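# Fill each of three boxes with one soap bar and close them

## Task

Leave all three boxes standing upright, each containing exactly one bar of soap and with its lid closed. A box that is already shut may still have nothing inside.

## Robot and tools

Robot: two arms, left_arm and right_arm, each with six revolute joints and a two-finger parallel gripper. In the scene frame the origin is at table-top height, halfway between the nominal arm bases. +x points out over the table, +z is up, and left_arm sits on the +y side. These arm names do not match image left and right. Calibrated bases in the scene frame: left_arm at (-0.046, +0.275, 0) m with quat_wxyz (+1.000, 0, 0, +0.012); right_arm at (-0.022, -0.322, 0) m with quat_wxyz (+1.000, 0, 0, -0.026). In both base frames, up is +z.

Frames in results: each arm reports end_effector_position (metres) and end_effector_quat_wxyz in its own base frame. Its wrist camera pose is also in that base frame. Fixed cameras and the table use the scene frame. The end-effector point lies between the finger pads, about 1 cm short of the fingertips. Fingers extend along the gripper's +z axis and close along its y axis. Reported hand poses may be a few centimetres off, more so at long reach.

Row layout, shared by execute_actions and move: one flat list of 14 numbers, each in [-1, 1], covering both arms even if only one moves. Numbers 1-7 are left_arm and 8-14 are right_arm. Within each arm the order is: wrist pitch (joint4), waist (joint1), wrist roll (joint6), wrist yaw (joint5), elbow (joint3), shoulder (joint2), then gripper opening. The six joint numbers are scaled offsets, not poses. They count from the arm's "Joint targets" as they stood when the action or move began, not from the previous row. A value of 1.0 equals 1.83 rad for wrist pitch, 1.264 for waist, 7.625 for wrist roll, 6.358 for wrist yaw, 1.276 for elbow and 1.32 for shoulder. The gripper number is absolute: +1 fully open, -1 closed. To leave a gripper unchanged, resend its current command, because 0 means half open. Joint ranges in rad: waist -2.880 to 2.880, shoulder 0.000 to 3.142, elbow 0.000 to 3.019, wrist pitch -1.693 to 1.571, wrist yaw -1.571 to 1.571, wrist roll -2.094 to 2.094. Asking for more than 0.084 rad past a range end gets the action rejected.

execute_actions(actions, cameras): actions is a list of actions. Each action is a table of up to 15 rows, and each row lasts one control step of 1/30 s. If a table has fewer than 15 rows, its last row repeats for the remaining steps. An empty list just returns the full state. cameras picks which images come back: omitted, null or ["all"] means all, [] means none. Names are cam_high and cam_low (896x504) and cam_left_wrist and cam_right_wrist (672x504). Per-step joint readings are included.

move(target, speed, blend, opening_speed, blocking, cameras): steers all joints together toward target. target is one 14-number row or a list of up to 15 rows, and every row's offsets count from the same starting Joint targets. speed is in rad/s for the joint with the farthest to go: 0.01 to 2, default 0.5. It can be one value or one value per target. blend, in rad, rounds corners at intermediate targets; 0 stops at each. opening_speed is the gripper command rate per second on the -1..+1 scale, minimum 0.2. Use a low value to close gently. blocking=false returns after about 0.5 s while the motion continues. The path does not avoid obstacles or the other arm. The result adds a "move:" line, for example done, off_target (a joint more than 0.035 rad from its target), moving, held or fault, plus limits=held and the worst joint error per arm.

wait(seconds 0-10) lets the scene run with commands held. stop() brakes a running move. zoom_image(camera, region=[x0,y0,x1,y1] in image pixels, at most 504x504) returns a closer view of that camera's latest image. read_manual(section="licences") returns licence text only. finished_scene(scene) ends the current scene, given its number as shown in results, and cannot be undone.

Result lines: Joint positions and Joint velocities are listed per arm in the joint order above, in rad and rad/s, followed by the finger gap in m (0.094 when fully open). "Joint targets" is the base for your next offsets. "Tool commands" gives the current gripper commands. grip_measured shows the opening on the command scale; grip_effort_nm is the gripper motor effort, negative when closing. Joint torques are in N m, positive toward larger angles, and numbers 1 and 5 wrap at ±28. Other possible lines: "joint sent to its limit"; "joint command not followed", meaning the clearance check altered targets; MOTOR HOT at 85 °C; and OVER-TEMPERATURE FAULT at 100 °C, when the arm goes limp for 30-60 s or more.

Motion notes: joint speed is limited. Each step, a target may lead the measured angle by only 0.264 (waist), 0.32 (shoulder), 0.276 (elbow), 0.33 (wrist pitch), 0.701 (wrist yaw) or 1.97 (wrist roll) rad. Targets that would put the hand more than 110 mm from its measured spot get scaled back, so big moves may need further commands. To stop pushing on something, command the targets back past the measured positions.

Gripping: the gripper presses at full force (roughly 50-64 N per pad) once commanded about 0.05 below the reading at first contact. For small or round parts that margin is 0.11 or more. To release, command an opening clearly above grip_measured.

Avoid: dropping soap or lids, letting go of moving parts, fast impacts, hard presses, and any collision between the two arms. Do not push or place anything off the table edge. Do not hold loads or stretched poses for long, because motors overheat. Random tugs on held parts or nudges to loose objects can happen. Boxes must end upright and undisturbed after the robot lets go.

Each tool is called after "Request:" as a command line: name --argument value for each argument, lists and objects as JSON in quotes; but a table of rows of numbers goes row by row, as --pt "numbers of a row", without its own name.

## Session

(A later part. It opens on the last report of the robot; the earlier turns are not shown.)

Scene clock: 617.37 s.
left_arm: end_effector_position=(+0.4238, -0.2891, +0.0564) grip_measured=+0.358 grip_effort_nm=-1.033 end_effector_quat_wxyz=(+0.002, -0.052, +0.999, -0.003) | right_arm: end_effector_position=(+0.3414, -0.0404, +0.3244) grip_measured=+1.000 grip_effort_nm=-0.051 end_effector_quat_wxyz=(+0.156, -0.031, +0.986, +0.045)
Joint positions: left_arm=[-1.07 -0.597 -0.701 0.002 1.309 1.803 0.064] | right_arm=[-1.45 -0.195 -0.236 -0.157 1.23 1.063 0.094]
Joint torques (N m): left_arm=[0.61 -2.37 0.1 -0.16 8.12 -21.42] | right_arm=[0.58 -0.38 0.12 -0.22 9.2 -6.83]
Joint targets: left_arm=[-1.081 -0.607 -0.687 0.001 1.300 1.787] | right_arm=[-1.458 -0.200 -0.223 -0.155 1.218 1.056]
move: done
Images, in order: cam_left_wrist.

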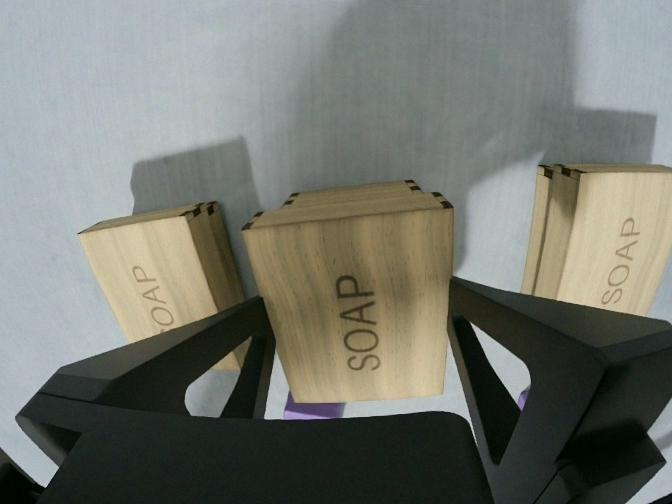

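Request:
move --target '[-0.05,0,0,0,0,-0.13,0.12,0,0,0,0,0,0,1]' --speed 0.15

Request:
zoom_image --camera "cam_right_wrist" --region '[60, 120, 240, 270]'

Request:
zoom_image --camera "cam_high" --region '[350, 180, 470, 300]'

Scene clock: 627.80 s.
left_arm: end_effector_position=(+0.4099, -0.2796, +0.1393) grip_measured=+0.358 grip_effort_nm=-1.043 end_effector_quat_wxyz=(+0.035, -0.052, +0.998, -0.028) | right_arm: end_effector_position=(+0.3414, -0.0404, +0.3244) grip_measured=+1.000 grip_effort_nm=-0.046 end_effector_quat_wxyz=(+0.156, -0.031, +0.986, +0.045)
Joint positions: left_arm=[-1.161 -0.597 -0.701 0.002 1.309 1.629 0.064] | right_arm=[-1.45 -0.195 -0.236 -0.157 1.23 1.063 0.094]
Joint torques (N m): left_arm=[0.76 -2.43 0.1 -0.16 9.03 -18.84] | right_arm=[0.58 -0.44 0.12 -0.22 9.2 -6.83]
Joint targets: left_arm=[-1.173 -0.607 -0.687 0.001 1.300 1.615] | right_arm=[-1.458 -0.200 -0.223 -0.155 1.218 1.056]
move: done

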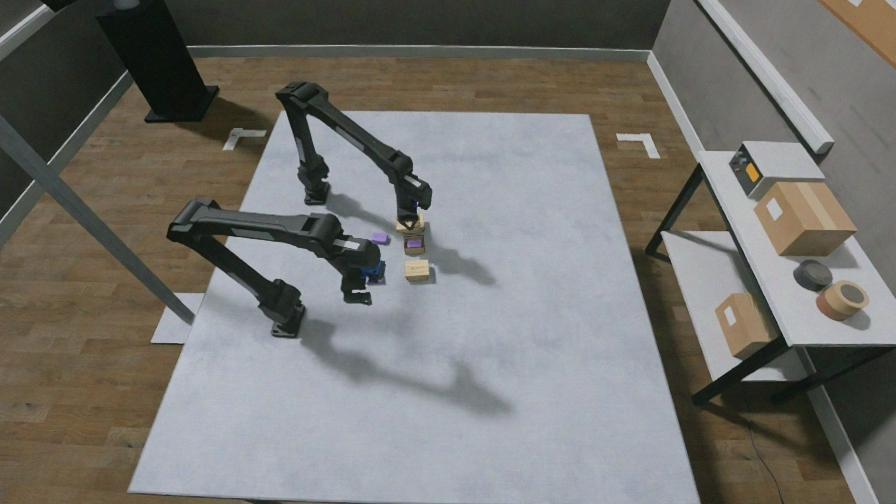

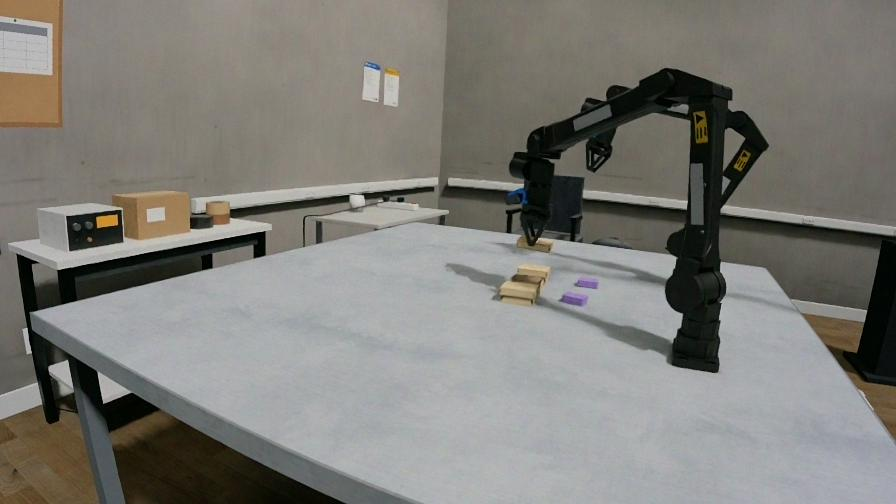

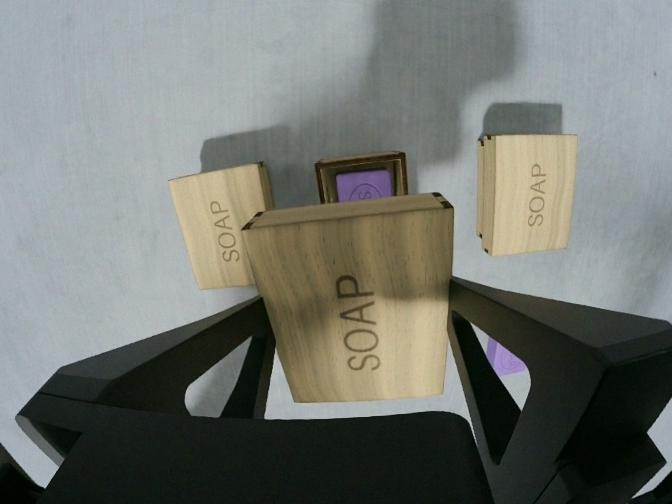

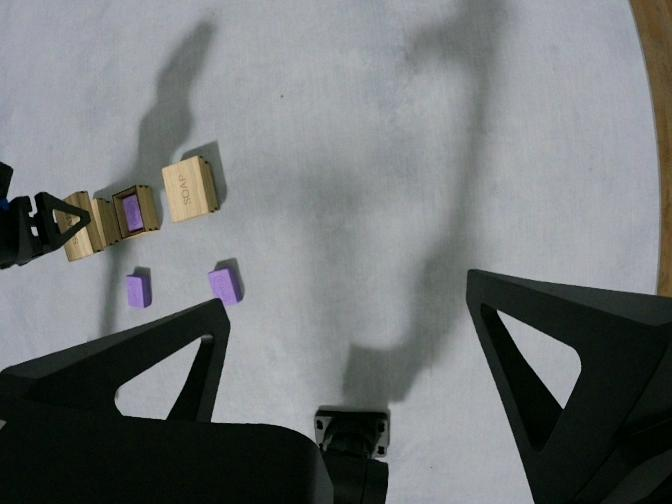

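Scaled by 2.800 from the camera's 672x504 image, which has a finer 960x720 frame.

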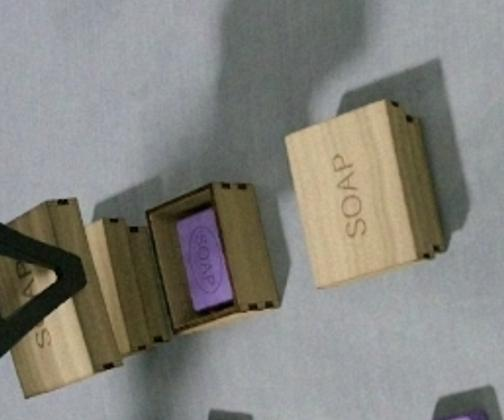

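Scaled by 4.200 from the camera's 896x504 image, which has a finer 1280x720 frame.

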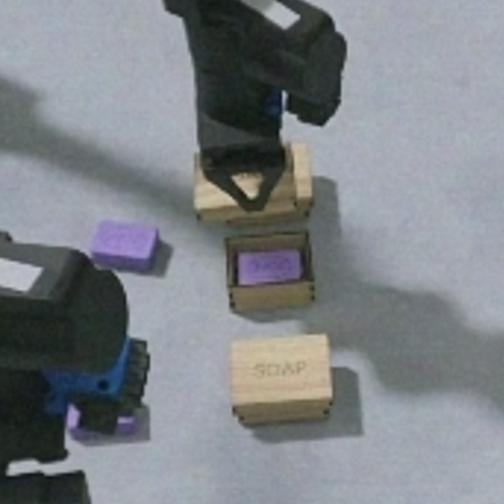

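Request:
move --target '[-0.0306,0.0261,-0.0049,0,0.1285,0.1848,0.12,0,0,0,0,0,0,1]' --speed 0.25 --cameras '["cam_low","cam_left_wrist","cam_right_wrist"]'

Request:
zoom_image --camera "cam_low" --region '[480, 240, 580, 315]'

Request:
zoom_image --camera "cam_right_wrist" --region '[60, 150, 200, 255]'

Request:
zoom_image --camera "cam_left_wrist" --region '[240, 130, 460, 295]'

Scene clock: 667.00 s.
left_arm: end_effector_position=(+0.4312, -0.2862, +0.0767) grip_measured=+0.358 grip_effort_nm=-1.033 end_effector_quat_wxyz=(-0.028, -0.063, +0.997, +0.020) | right_arm: end_effector_position=(+0.3414, -0.0404, +0.3244) grip_measured=+1.000 grip_effort_nm=-0.061 end_effector_quat_wxyz=(+0.156, -0.031, +0.986, +0.045)
Joint positions: left_arm=[-1.218 -0.584 -0.71 0.002 1.412 1.834 0.064] | right_arm=[-1.45 -0.195 -0.236 -0.157 1.23 1.063 0.094]
Joint torques (N m): left_arm=[0.49 -0.79 -0.24 -0.16 14.01 -18.02] | right_arm=[0.57 -0.38 0.12 -0.21 9.2 -6.89]
Motor temperatures (°C): left_arm=[27 28 29 28 48 36 32] | right_arm=[29 32 28 30 52 29 30]
Heat: left arm: hottest elbow 48 °C; right arm: hottest elbow 52 °C.
Joint targets: left_arm=[-1.229 -0.574 -0.724 0.001 1.464 1.859] | right_arm=[-1.458 -0.200 -0.223 -0.155 1.218 1.056]
move: off_target (left_arm); left_arm: the elbow is farthest, 0.052 rad from its target
Images, in order: cam_low, cam_left_wrist, cam_right_wrist.

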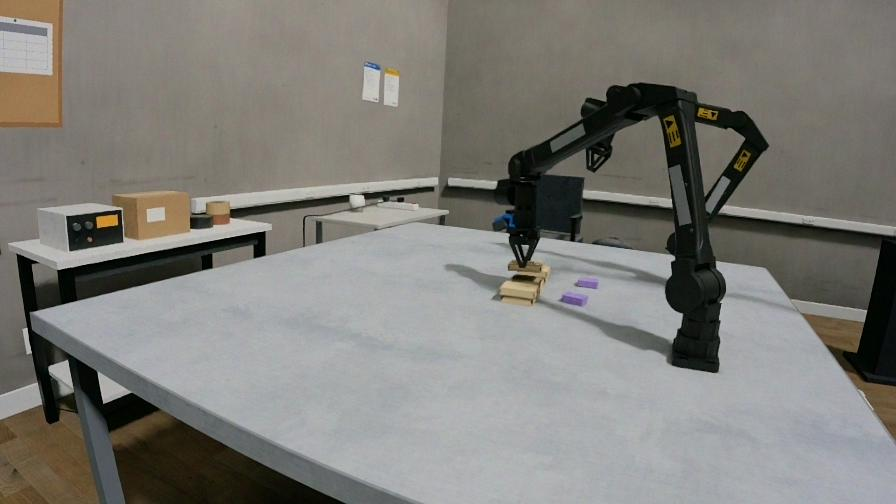

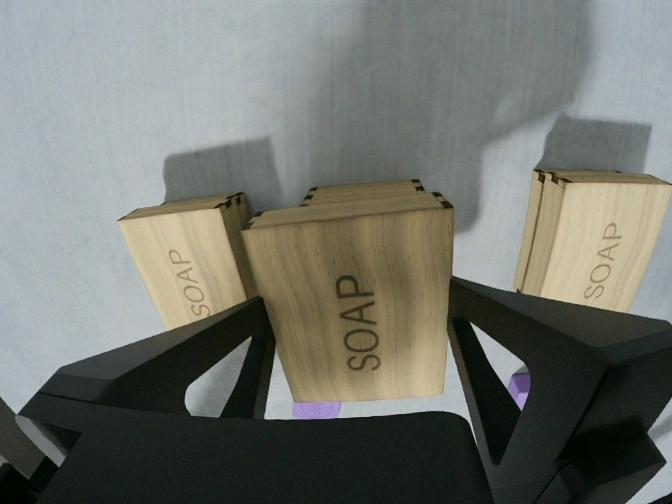

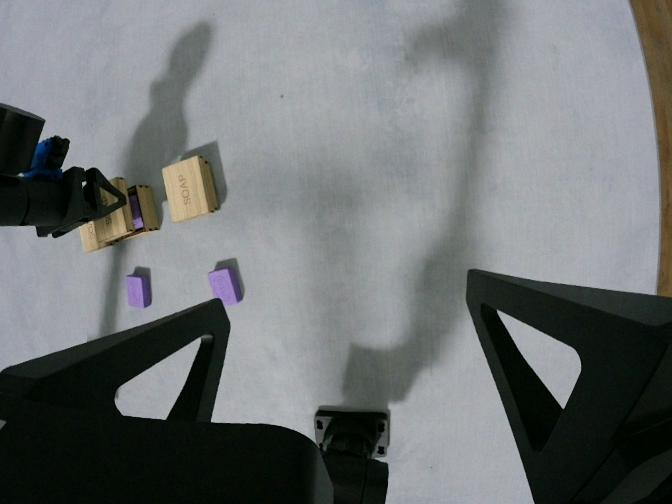

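Scaled by 5.040 from the camera's 896x504 image, which has a finer 1280x720 frame.

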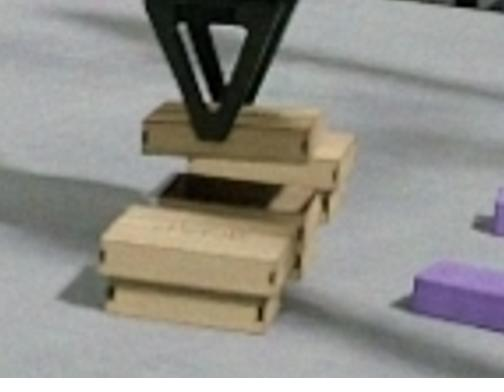

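Scaled by 3.600 from the camera's 672x504 image, which has a finer 960x720 frame.

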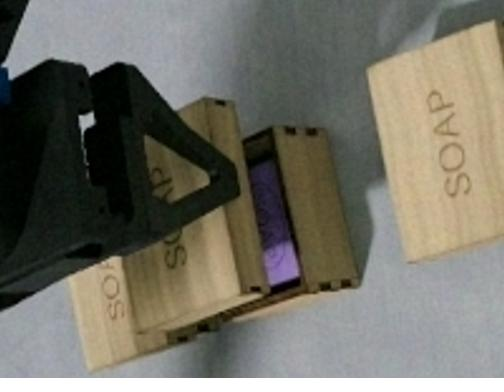

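Scaled by 2.291 from the camera's 672x504 image, which has a finer 960x720 frame.

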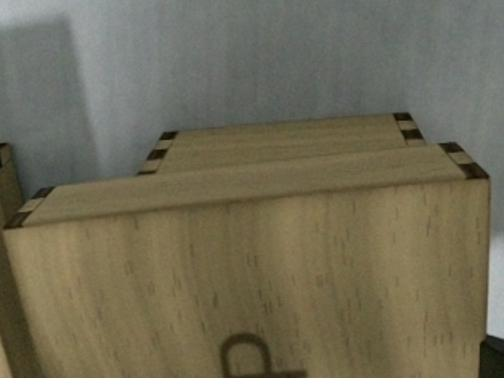

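Request:
move --pt "0 -0.0214 0.0071 0 0 0 0.12 0 0 0 0 0 0 1" --pt "0 -0.0214 0.0071 0 0 0.022 0.12 0 0 0 0 0 0 1" --speed 0.12 --cameras '["cam_low","cam_left_wrist"]'

Request:
zoom_image --camera "cam_low" --region '[480, 240, 580, 315]'

Request:
zoom_image --camera "cam_left_wrist" --region '[240, 130, 460, 295]'

Scene clock: 700.60 s.
left_arm: end_effector_position=(+0.4293, -0.2885, +0.0639) grip_measured=+0.358 grip_effort_nm=-1.038 end_effector_quat_wxyz=(-0.038, -0.047, +0.998, +0.027) | right_arm: end_effector_position=(+0.3414, -0.0404, +0.3244) grip_measured=+1.000 grip_effort_nm=-0.046 end_effector_quat_wxyz=(+0.156, -0.031, +0.986, +0.045)
Joint positions: left_arm=[-1.218 -0.59 -0.685 0.002 1.416 1.862 0.064] | right_arm=[-1.45 -0.195 -0.236 -0.157 1.23 1.063 0.094]
Joint torques (N m): left_arm=[0.47 -2.43 0.11 -0.16 13.38 -18.37] | right_arm=[0.58 -0.44 0.12 -0.22 9.18 -6.83]
Motor temperatures (°C): left_arm=[27 28 29 28 55 37 32] | right_arm=[29 32 28 30 52 29 30]
Heat: left arm: hottest elbow 55 °C; right arm: hottest elbow 52 °C.
Joint targets: left_arm=[-1.229 -0.601 -0.670 0.001 1.464 1.888] | right_arm=[-1.458 -0.200 -0.223 -0.155 1.218 1.056]
move: off_target (left_arm); left_arm: the elbow is farthest, 0.048 rad from its target
Images, in order: cam_low, cam_left_wrist.

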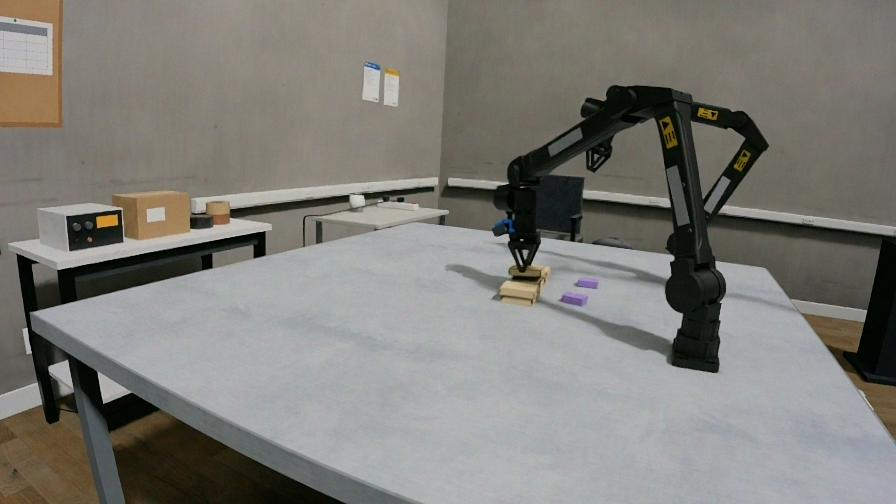

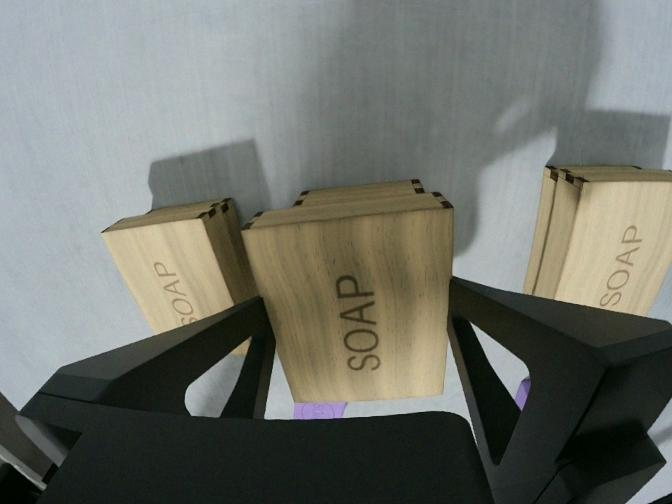

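Scaled by 5.040 from the camera's 896x504 image, which has a finer 1280x720 frame.

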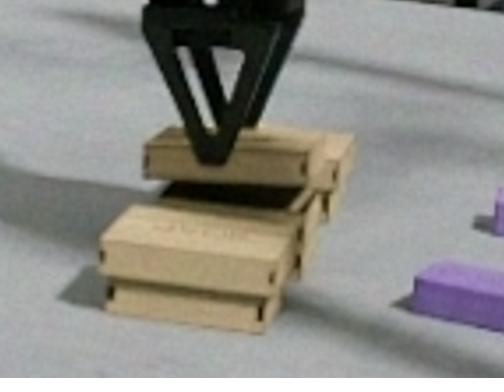

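Scaled by 2.291 from the camera's 672x504 image, which has a finer 960x720 frame.

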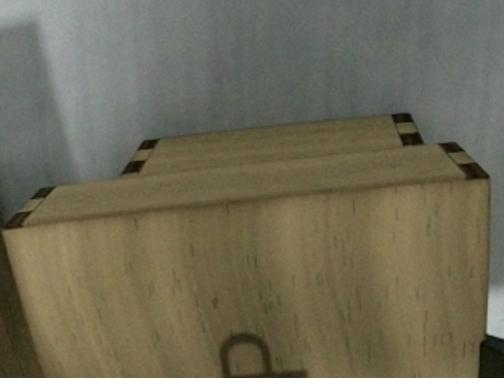

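Request:
move --pt "0 -0.007 0 0 0 0 0.12 0 0 0 0 0 0 1" --pt "0 -0.007 0 0 0 0.018 0.12 0 0 0 0 0 0 1" --speed 0.1 --cameras '["cam_low","cam_left_wrist"]'

Request:
zoom_image --camera "cam_low" --region '[480, 240, 580, 315]'

Request:
zoom_image --camera "cam_left_wrist" --region '[240, 130, 460, 295]'

Scene clock: 720.50 s.
left_arm: end_effector_position=(+0.4263, -0.2927, +0.0555) grip_measured=+0.358 grip_effort_nm=-1.033 end_effector_quat_wxyz=(-0.045, -0.042, +0.998, +0.032) | right_arm: end_effector_position=(+0.3414, -0.0404, +0.3244) grip_measured=+1.000 grip_effort_nm=-0.051 end_effector_quat_wxyz=(+0.156, -0.031, +0.986, +0.045)
Joint positions: left_arm=[-1.219 -0.6 -0.684 0.002 1.419 1.882 0.064] | right_arm=[-1.45 -0.195 -0.236 -0.157 1.23 1.063 0.094]
Joint torques (N m): left_arm=[0.49 -2.32 0.1 -0.16 12.92 -17.79] | right_arm=[0.58 -0.38 0.12 -0.22 9.2 -6.89]
Joint targets: left_arm=[-1.229 -0.610 -0.670 0.001 1.464 1.912] | right_arm=[-1.458 -0.200 -0.223 -0.155 1.218 1.056]
move: off_target (left_arm); left_arm: the elbow is farthest, 0.045 rad from its target
Images, in order: cam_low, cam_left_wrist.

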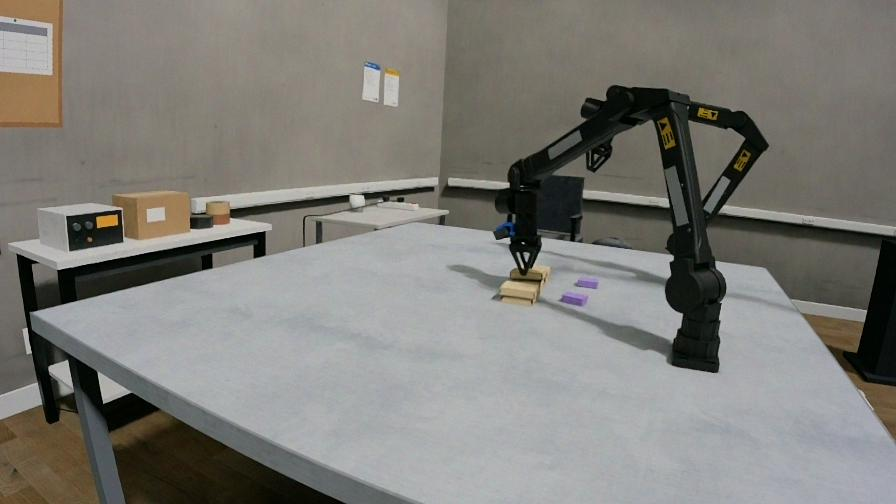

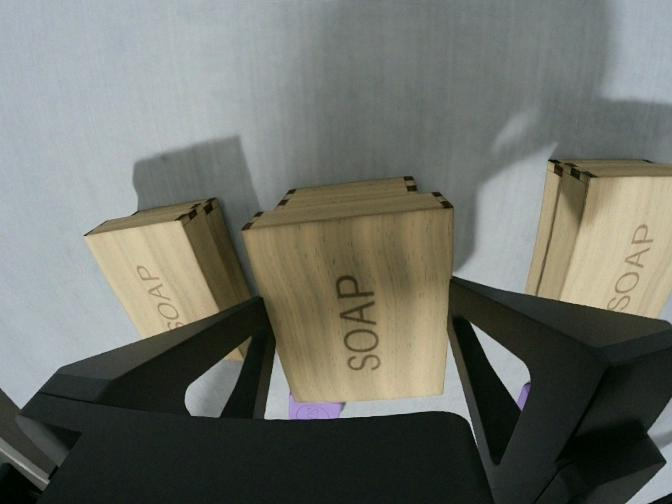

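Scaled by 5.040 from the camera's 896x504 image, which has a finer 1280x720 frame.

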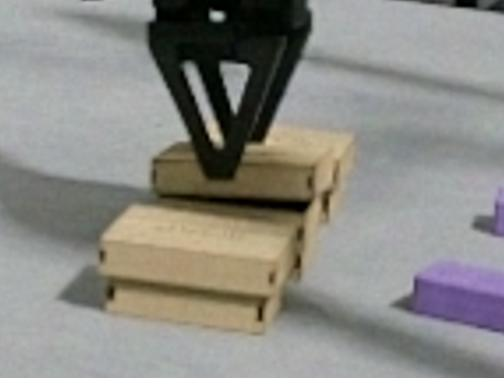

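Scaled by 2.291 from the camera's 672x504 image, which has a finer 960x720 frame.

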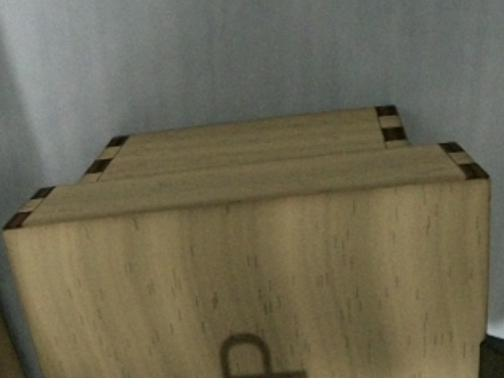

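Request:
move --target '[0,0,0,0,0,0.03,0.12,0,0,0,0,0,0,1]' --speed 0.08 --cameras '["cam_low","cam_left_wrist"]'

Request:
zoom_image --camera "cam_low" --region '[480, 240, 580, 315]'

Request:
zoom_image --camera "cam_left_wrist" --region '[240, 130, 460, 295]'

Scene clock: 747.63 s.
left_arm: end_effector_position=(+0.4268, -0.2924, +0.0515) grip_measured=+0.358 grip_effort_nm=-1.038 end_effector_quat_wxyz=(-0.050, -0.042, +0.997, +0.037) | right_arm: end_effector_position=(+0.3414, -0.0404, +0.3244) grip_measured=+1.000 grip_effort_nm=-0.051 end_effector_quat_wxyz=(+0.156, -0.031, +0.986, +0.045)
Joint positions: left_arm=[-1.227 -0.6 -0.684 0 1.427 1.895 0.064] | right_arm=[-1.45 -0.195 -0.236 -0.157 1.23 1.063 0.094]
Joint torques (N m): left_arm=[0.65 -2.37 0.1 -0.05 12.18 -16.03] | right_arm=[0.59 -0.44 0.12 -0.22 9.2 -6.89]
Joint targets: left_arm=[-1.229 -0.610 -0.670 0.001 1.464 1.951] | right_arm=[-1.458 -0.200 -0.223 -0.155 1.218 1.056]
move: off_target (left_arm); left_arm: the shoulder is farthest, 0.056 rad from its target
Images, in order: cam_low, cam_left_wrist.

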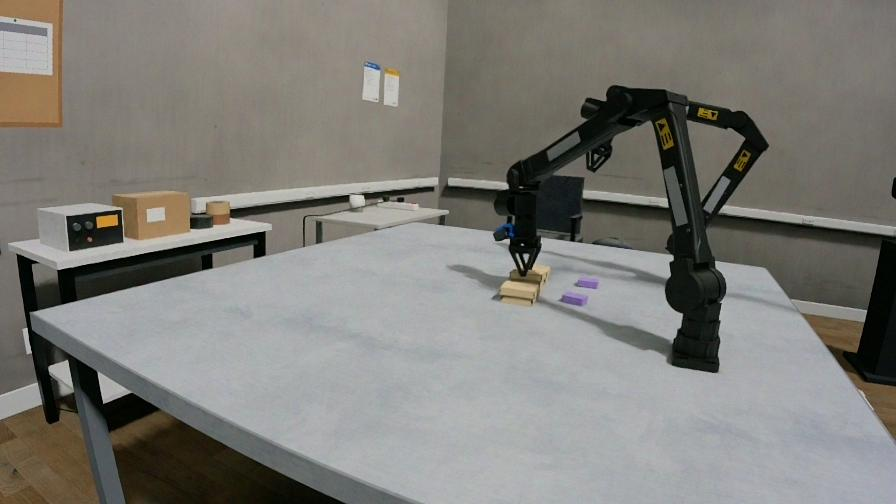

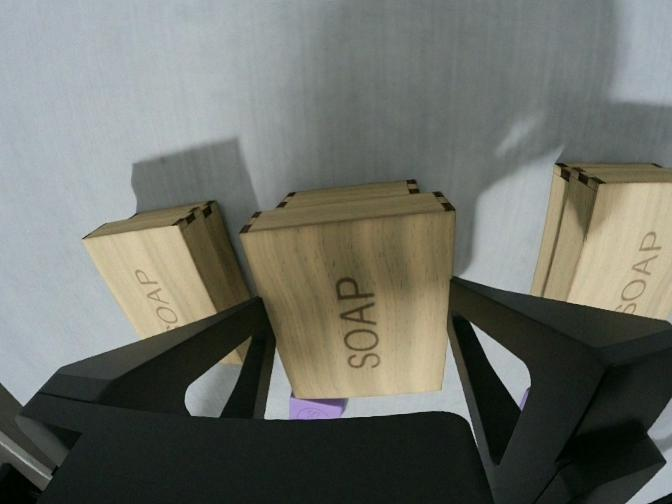

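Scaled by 5.040 from the camera's 896x504 image, which has a finer 1280x720 frame.

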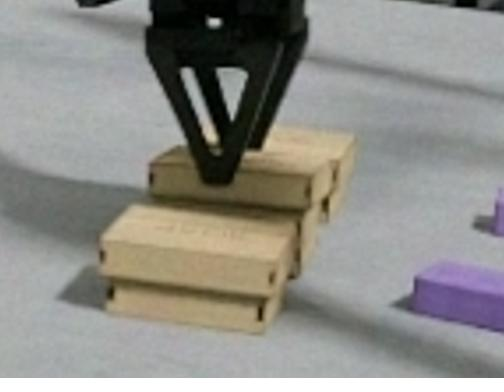

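Scaled by 2.291 from the camera's 672x504 image, which has a finer 960x720 frame.

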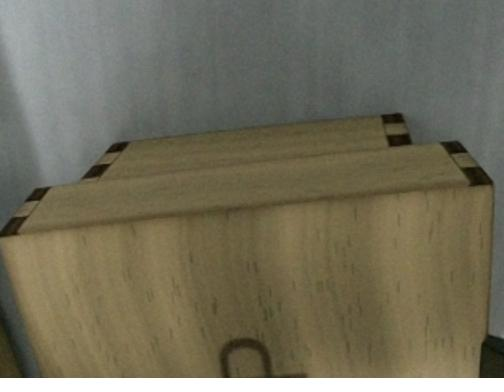

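Request:
move --pt "0 0 0 0 0 -0.032 0.12 0 0 0 0 0 0 1" --pt "0 0 0 0 0 -0.032 0.55 0 0 0 0 0 0 1" --speed 0.1 --opening_speed 0.3 --cameras '["cam_low","cam_left_wrist"]'

Request:
zoom_image --camera "cam_low" --region '[480, 240, 580, 315]'

Request:
zoom_image --camera "cam_left_wrist" --region '[220, 150, 500, 430]'

Scene clock: 786.57 s.
left_arm: end_effector_position=(+0.4267, -0.2927, +0.0515) grip_measured=+0.546 grip_effort_nm=0.134 end_effector_quat_wxyz=(-0.050, -0.042, +0.997, +0.037) | right_arm: end_effector_position=(+0.3414, -0.0404, +0.3244) grip_measured=+1.000 grip_effort_nm=-0.046 end_effector_quat_wxyz=(+0.156, -0.031, +0.986, +0.045)
Joint positions: left_arm=[-1.227 -0.6 -0.684 0 1.428 1.896 0.073] | right_arm=[-1.45 -0.195 -0.236 -0.157 1.23 1.063 0.094]
Joint torques (N m): left_arm=[0.79 -2.32 0.1 -0.04 12.12 -19.78] | right_arm=[0.58 -0.44 0.12 -0.22 9.18 -6.83]
Joint targets: left_arm=[-1.229 -0.610 -0.670 0.001 1.464 1.909] | right_arm=[-1.458 -0.200 -0.223 -0.155 1.218 1.056]
move: off_target (left_arm); target 2's new numbers were sent with left_arm's elbow 0.036 rad from that target; left_arm: the elbow is farthest, 0.036 rad from its target
Images, in order: cam_low, cam_left_wrist.

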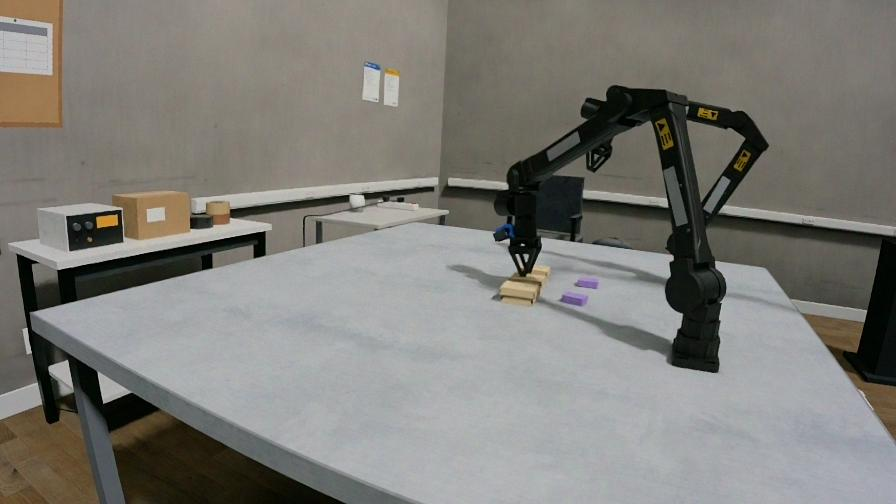

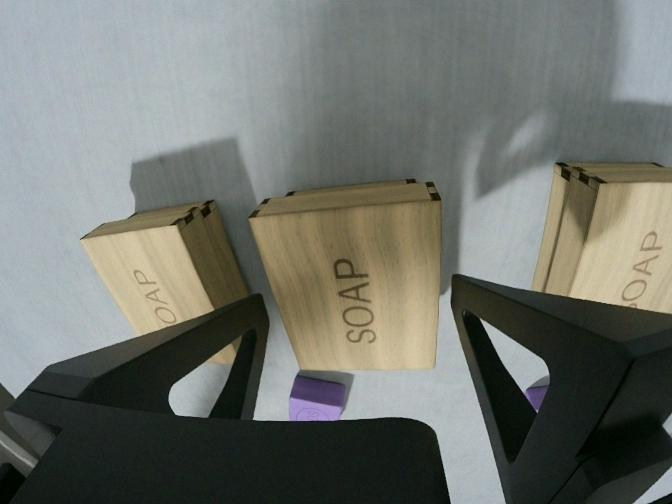

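Scaled by 5.040 from the camera's 896x504 image, which has a finer 1280x720 frame.

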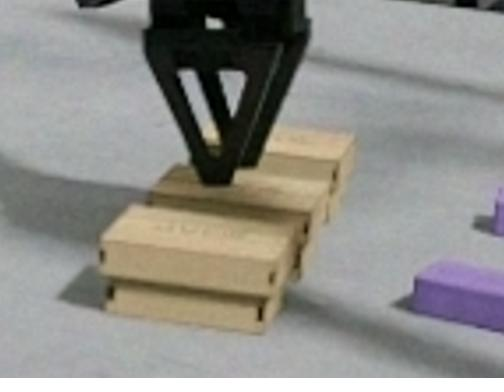

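Scaled by 1.800 from the camera's 672x504 image, which has a finer 960x720 frame.

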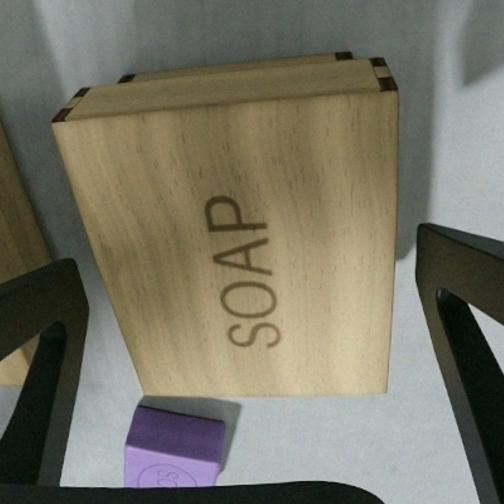

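Request:
move --pt "-0.03 0 0 0 0 -0.085 0.6 0 0 0 0 0 0 1" --pt "-0.0557 -0.1068 -0.026 0 0.2085 0.0318 0.6 0 0 0 0 0 0 1" --speed '[0.15,0.35]' --blend '[0.01,0]' --cameras '["cam_low","cam_left_wrist"]'

Request:
zoom_image --camera "cam_low" --region '[480, 240, 580, 315]'

Scene clock: 802.37 s.
left_arm: end_effector_position=(+0.4336, -0.3971, +0.1236) grip_measured=+0.597 grip_effort_nm=0.139 end_effector_quat_wxyz=(+0.002, -0.056, +0.998, -0.002) | right_arm: end_effector_position=(+0.3414, -0.0404, +0.3244) grip_measured=+1.000 grip_effort_nm=-0.056 end_effector_quat_wxyz=(+0.156, -0.031, +0.986, +0.045)
Joint positions: left_arm=[-1.319 -0.741 -0.853 0 1.677 1.923 0.075] | right_arm=[-1.45 -0.195 -0.236 -0.157 1.23 1.063 0.094]
Joint torques (N m): left_arm=[0.49 -1.9 -0.29 -0.06 14.67 -20.13] | right_arm=[0.58 -0.38 0.12 -0.22 9.18 -6.89]
Joint targets: left_arm=[-1.331 -0.745 -0.868 0.001 1.730 1.952] | right_arm=[-1.458 -0.200 -0.223 -0.155 1.218 1.056]
move: off_target (left_arm); left_arm: the elbow is farthest, 0.053 rad from its target
Images, in order: cam_low, cam_left_wrist.

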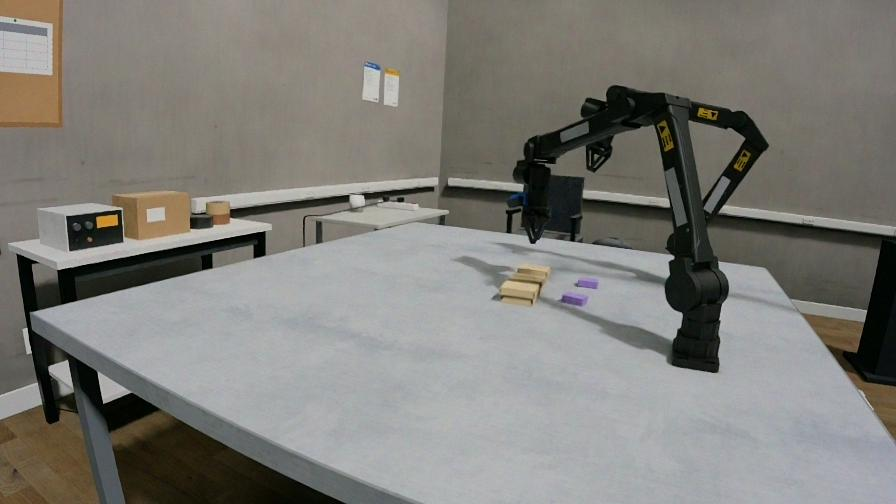

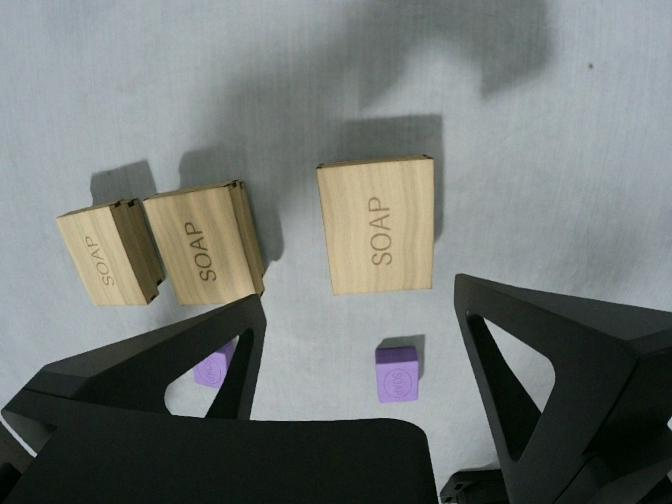

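Scaled by 5.040 from the camera's 896x504 image, which has a finer 1280x720 frame.

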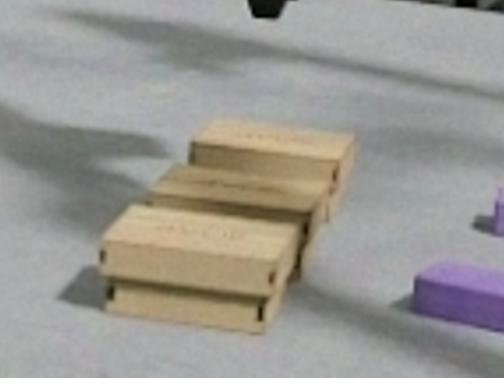

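Request:
move --pt "0 -0.0135 0.0051 0 0 0 0.65 0 0 0 0 0 0 1" --pt "0.1022 -0.0135 0.0051 0 -0.0951 0.0788 0.65 0 0 0 0 0 0 1" --pt "0.1022 -0.0135 0.0051 0 -0.0951 0.0788 0.12 0 0 0 0 0 0 1" --pt "0.072 -0.0135 0.0051 0 -0.0951 0.025 0.12 0 0 0 0 0 0 1" --pt "0 -0.0135 0.0051 0 -0.0951 -0.08 0.12 0 0 0 0 0 0 1" --speed '[0.1,0.15,0.1,0.1,0.2]' --opening_speed 0.5

Request:
zoom_image --camera "cam_right_wrist" --region '[60, 120, 240, 270]'

Request:
zoom_image --camera "cam_high" --region '[350, 180, 470, 300]'

Scene clock: 827.50 s.
left_arm: end_effector_position=(+0.4145, -0.3881, +0.1367) grip_measured=+0.376 grip_effort_nm=-1.038 end_effector_quat_wxyz=(+0.003, -0.046, +0.999, -0.003) | right_arm: end_effector_position=(+0.3414, -0.0404, +0.3244) grip_measured=+1.000 grip_effort_nm=-0.056 end_effector_quat_wxyz=(+0.156, -0.031, +0.986, +0.045)
Joint positions: left_arm=[-1.319 -0.752 -0.844 0 1.617 1.859 0.065] | right_arm=[-1.45 -0.195 -0.236 -0.157 1.23 1.063 0.094]
Joint torques (N m): left_arm=[0.62 -2.37 0.1 -0.06 9.24 -23.24] | right_arm=[0.58 -0.44 0.12 -0.22 9.21 -6.83]
Joint targets: left_arm=[-1.331 -0.762 -0.830 0.001 1.609 1.846] | right_arm=[-1.458 -0.200 -0.223 -0.155 1.218 1.056]
move: done

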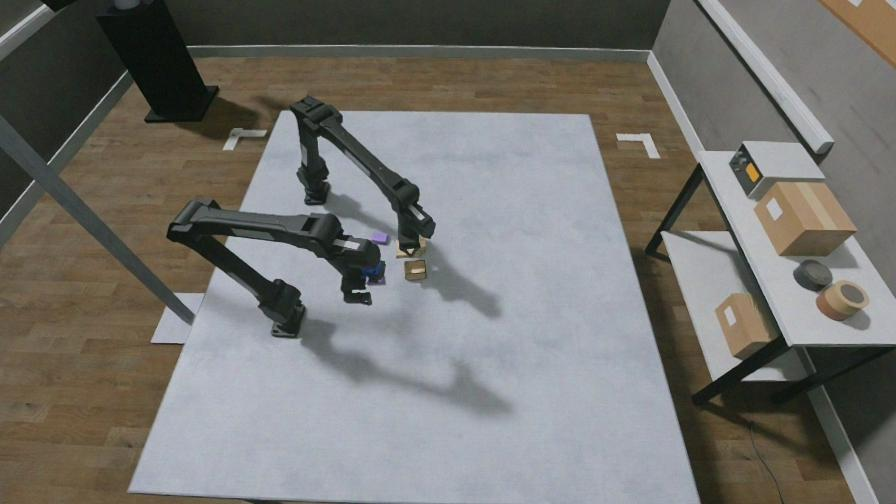

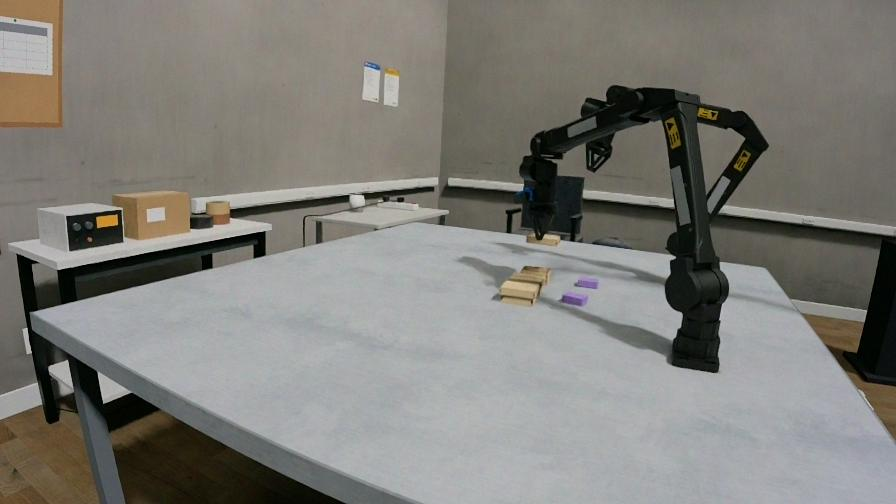

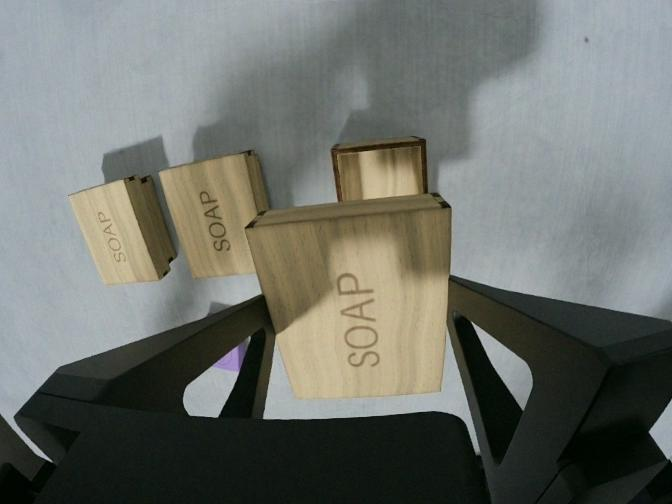

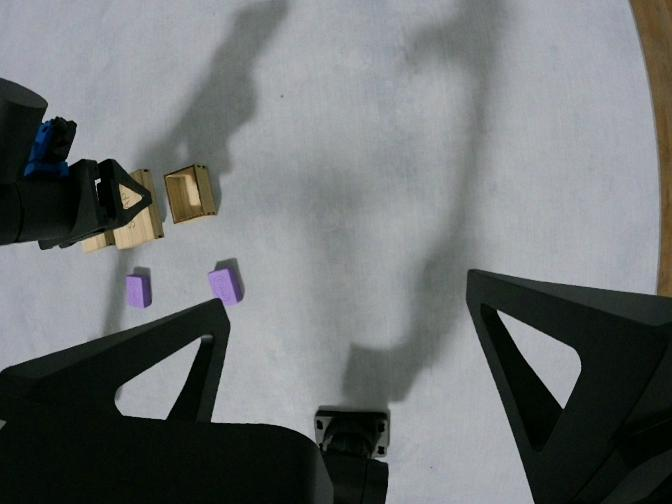

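Scaled by 2.800 from the camera's 672x504 image, which has a finer 960x720 frame.

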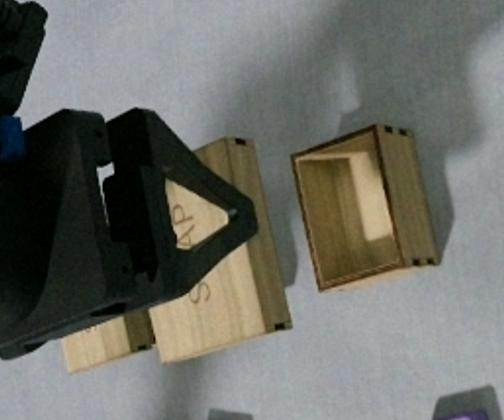

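Scaled by 4.200 from the camera's 896x504 image, which has a finer 1280x720 frame.

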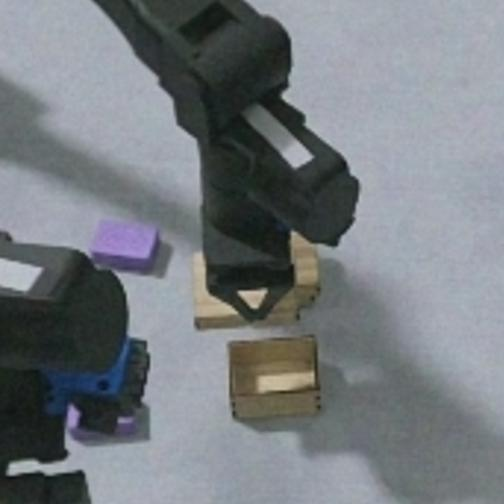

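Request:
move --pt "0.1153 0.5214 0.0792 0 -0.3664 -0.2008 0.12 0 0 0 0 0 0 1" --pt "0.2246 0.5214 0.0792 0 -0.4412 -0.0996 0.12 0 0 0 0 0 0 1" --speed '[0.4,0.1]' --blend '[0.02,0]' --cameras '["cam_low"]'

Request:
zoom_image --camera "cam_low" --region '[450, 220, 630, 330]'

Scene clock: 881.13 s.
left_arm: end_effector_position=(+0.4399, -0.0465, +0.0260) grip_measured=+0.376 grip_effort_nm=-1.033 end_effector_quat_wxyz=(+0.001, -0.068, +0.998, +0.000) | right_arm: end_effector_position=(+0.3414, -0.0404, +0.3244) grip_measured=+1.000 grip_effort_nm=-0.056 end_effector_quat_wxyz=(+0.156, -0.031, +0.986, +0.045)
Joint positions: left_arm=[-0.933 -0.104 -0.24 0 1.054 1.69 0.065] | right_arm=[-1.45 -0.195 -0.236 -0.157 1.23 1.063 0.094]
Joint torques (N m): left_arm=[1.66 -1.49 0.11 -0.02 7.42 -14.39] | right_arm=[0.58 -0.38 0.12 -0.22 9.2 -6.89]
Joint targets: left_arm=[-0.920 -0.103 -0.226 0.001 1.046 1.714] | right_arm=[-1.458 -0.200 -0.223 -0.155 1.218 1.056]
move: done
Images, in order: cam_low.

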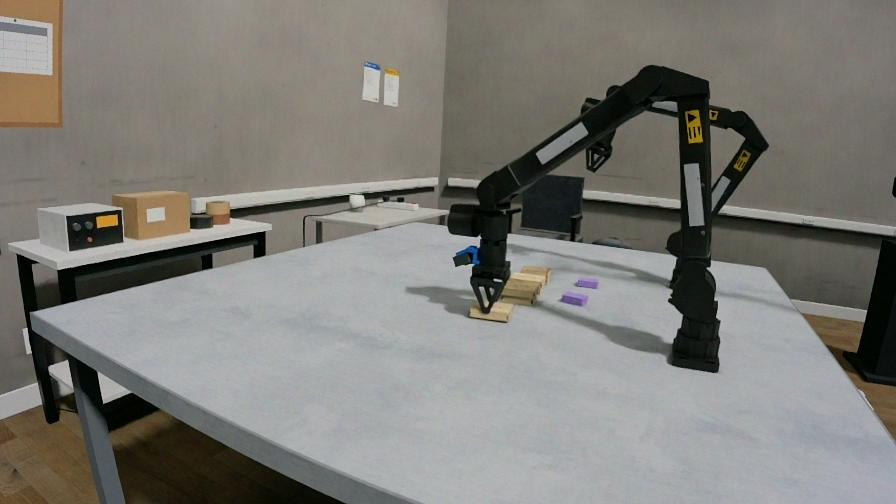

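Scaled by 2.800 from the camera's 896x504 image, which has a finer 1280x720 frame.

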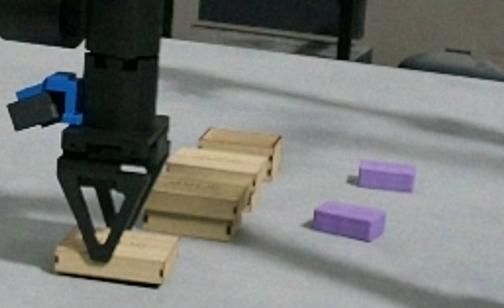

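Release (lower a hair) and go to S2.

Request:
move --pt "0 0 0 0 0 0.003 0.12 0 0 0 0 0 0 1" --pt "0 0 0 0 0 0.003 0.65 0 0 0 0 0 0 1" --pt "-0.082 0 0 0 0 -0.114 0.65 0 0 0 0 0 0 1" --pt "-0.1131 -0.4944 -0.0518 0 -0.0247 -0.1833 0.65 0 0 0 0 0 0 1" --speed '[0.1,0.1,0.25,0.5]' --blend '[0,0,0.06,0]' --opening_speed 0.4 --cameras '["cam_left_wrist"]'

Scene clock: 900.50 s.
left_arm: end_effector_position=(+0.2974, -0.2643, +0.0966) grip_measured=+0.647 grip_effort_nm=0.129 end_effector_quat_wxyz=(-0.003, +0.060, +0.998, +0.003) | right_arm: end_effector_position=(+0.3414, -0.0404, +0.3244) grip_measured=+1.000 grip_effort_nm=-0.051 end_effector_quat_wxyz=(+0.156, -0.031, +0.986, +0.045)
Joint positions: left_arm=[-1.115 -0.725 -0.606 0 1.025 1.489 0.077] | right_arm=[-1.45 -0.195 -0.236 -0.157 1.23 1.063 0.094]
Joint torques (N m): left_arm=[0.62 -1.79 -0.19 -0.06 8.1 -15.44] | right_arm=[0.57 -0.44 0.12 -0.22 9.18 -6.89]
Motor temperatures (°C): left_arm=[27 28 29 28 49 37 32] | right_arm=[29 32 28 30 52 29 30]
Heat: left arm: hottest elbow 49 °C; right arm: hottest elbow 52 °C.
Joint targets: left_arm=[-1.127 -0.728 -0.621 0.001 1.014 1.472] | right_arm=[-1.458 -0.200 -0.223 -0.155 1.218 1.056]
move: done
Images, in order: cam_left_wrist.

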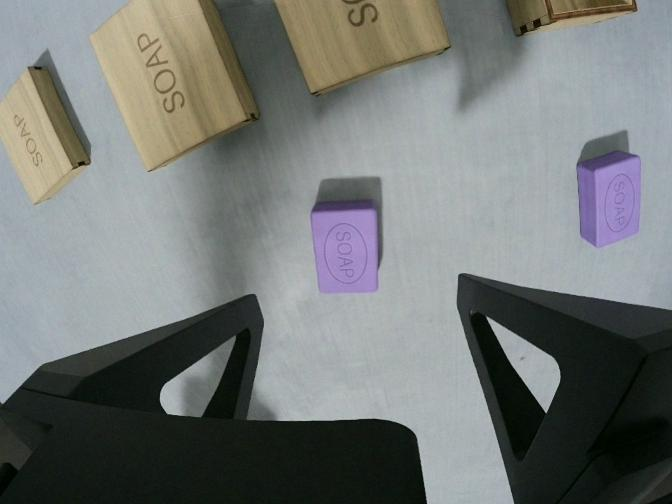

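Request:
move --pt "0.1333 0 0.0117 0 -0.0948 0.0947 0.65 0 0 0 0 0 0 1" --pt "0.1333 0 0.0117 0 -0.0948 0.0947 -0.38 0 0 0 0 0 0 1" --pt "0.07 0 0.0117 0 -0.0948 -0.04 -0.38 0 0 0 0 0 0 1" --pt "-0.094 -0.1147 -0.0466 0 0.4412 0.2712 -0.38 0 0 0 0 0 0 1" --speed '[0.2,0.1,0.25,0.5]' --blend '[0,0,0.04,0]' --opening_speed 0.5 --cameras '["cam_left_wrist"]'

Scene clock: 930.40 s.
left_arm: end_effector_position=(+0.3511, -0.4130, +0.1313) grip_measured=-0.221 grip_effort_nm=-1.038 end_effector_quat_wxyz=(+0.001, -0.048, +0.999, +0.000) | right_arm: end_effector_position=(+0.3414, -0.0404, +0.3244) grip_measured=+1.000 grip_effort_nm=-0.046 end_effector_quat_wxyz=(+0.156, -0.031, +0.986, +0.045)
Joint positions: left_arm=[-1.287 -0.865 -0.961 0 1.521 1.803 0.037] | right_arm=[-1.45 -0.195 -0.236 -0.157 1.23 1.063 0.094]
Joint torques (N m): left_arm=[0.59 -2.2 -0.23 -0.08 14.93 -18.02] | right_arm=[0.58 -0.44 0.12 -0.22 9.18 -6.89]
Joint targets: left_arm=[-1.299 -0.873 -0.976 0.001 1.577 1.830] | right_arm=[-1.458 -0.200 -0.223 -0.155 1.218 1.056]
move: off_target (left_arm); left_arm: the elbow is farthest, 0.056 rad from its target
Images, in order: cam_left_wrist.

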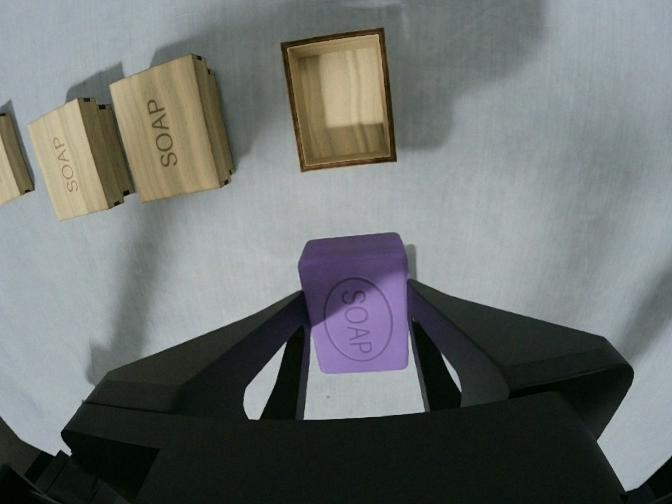

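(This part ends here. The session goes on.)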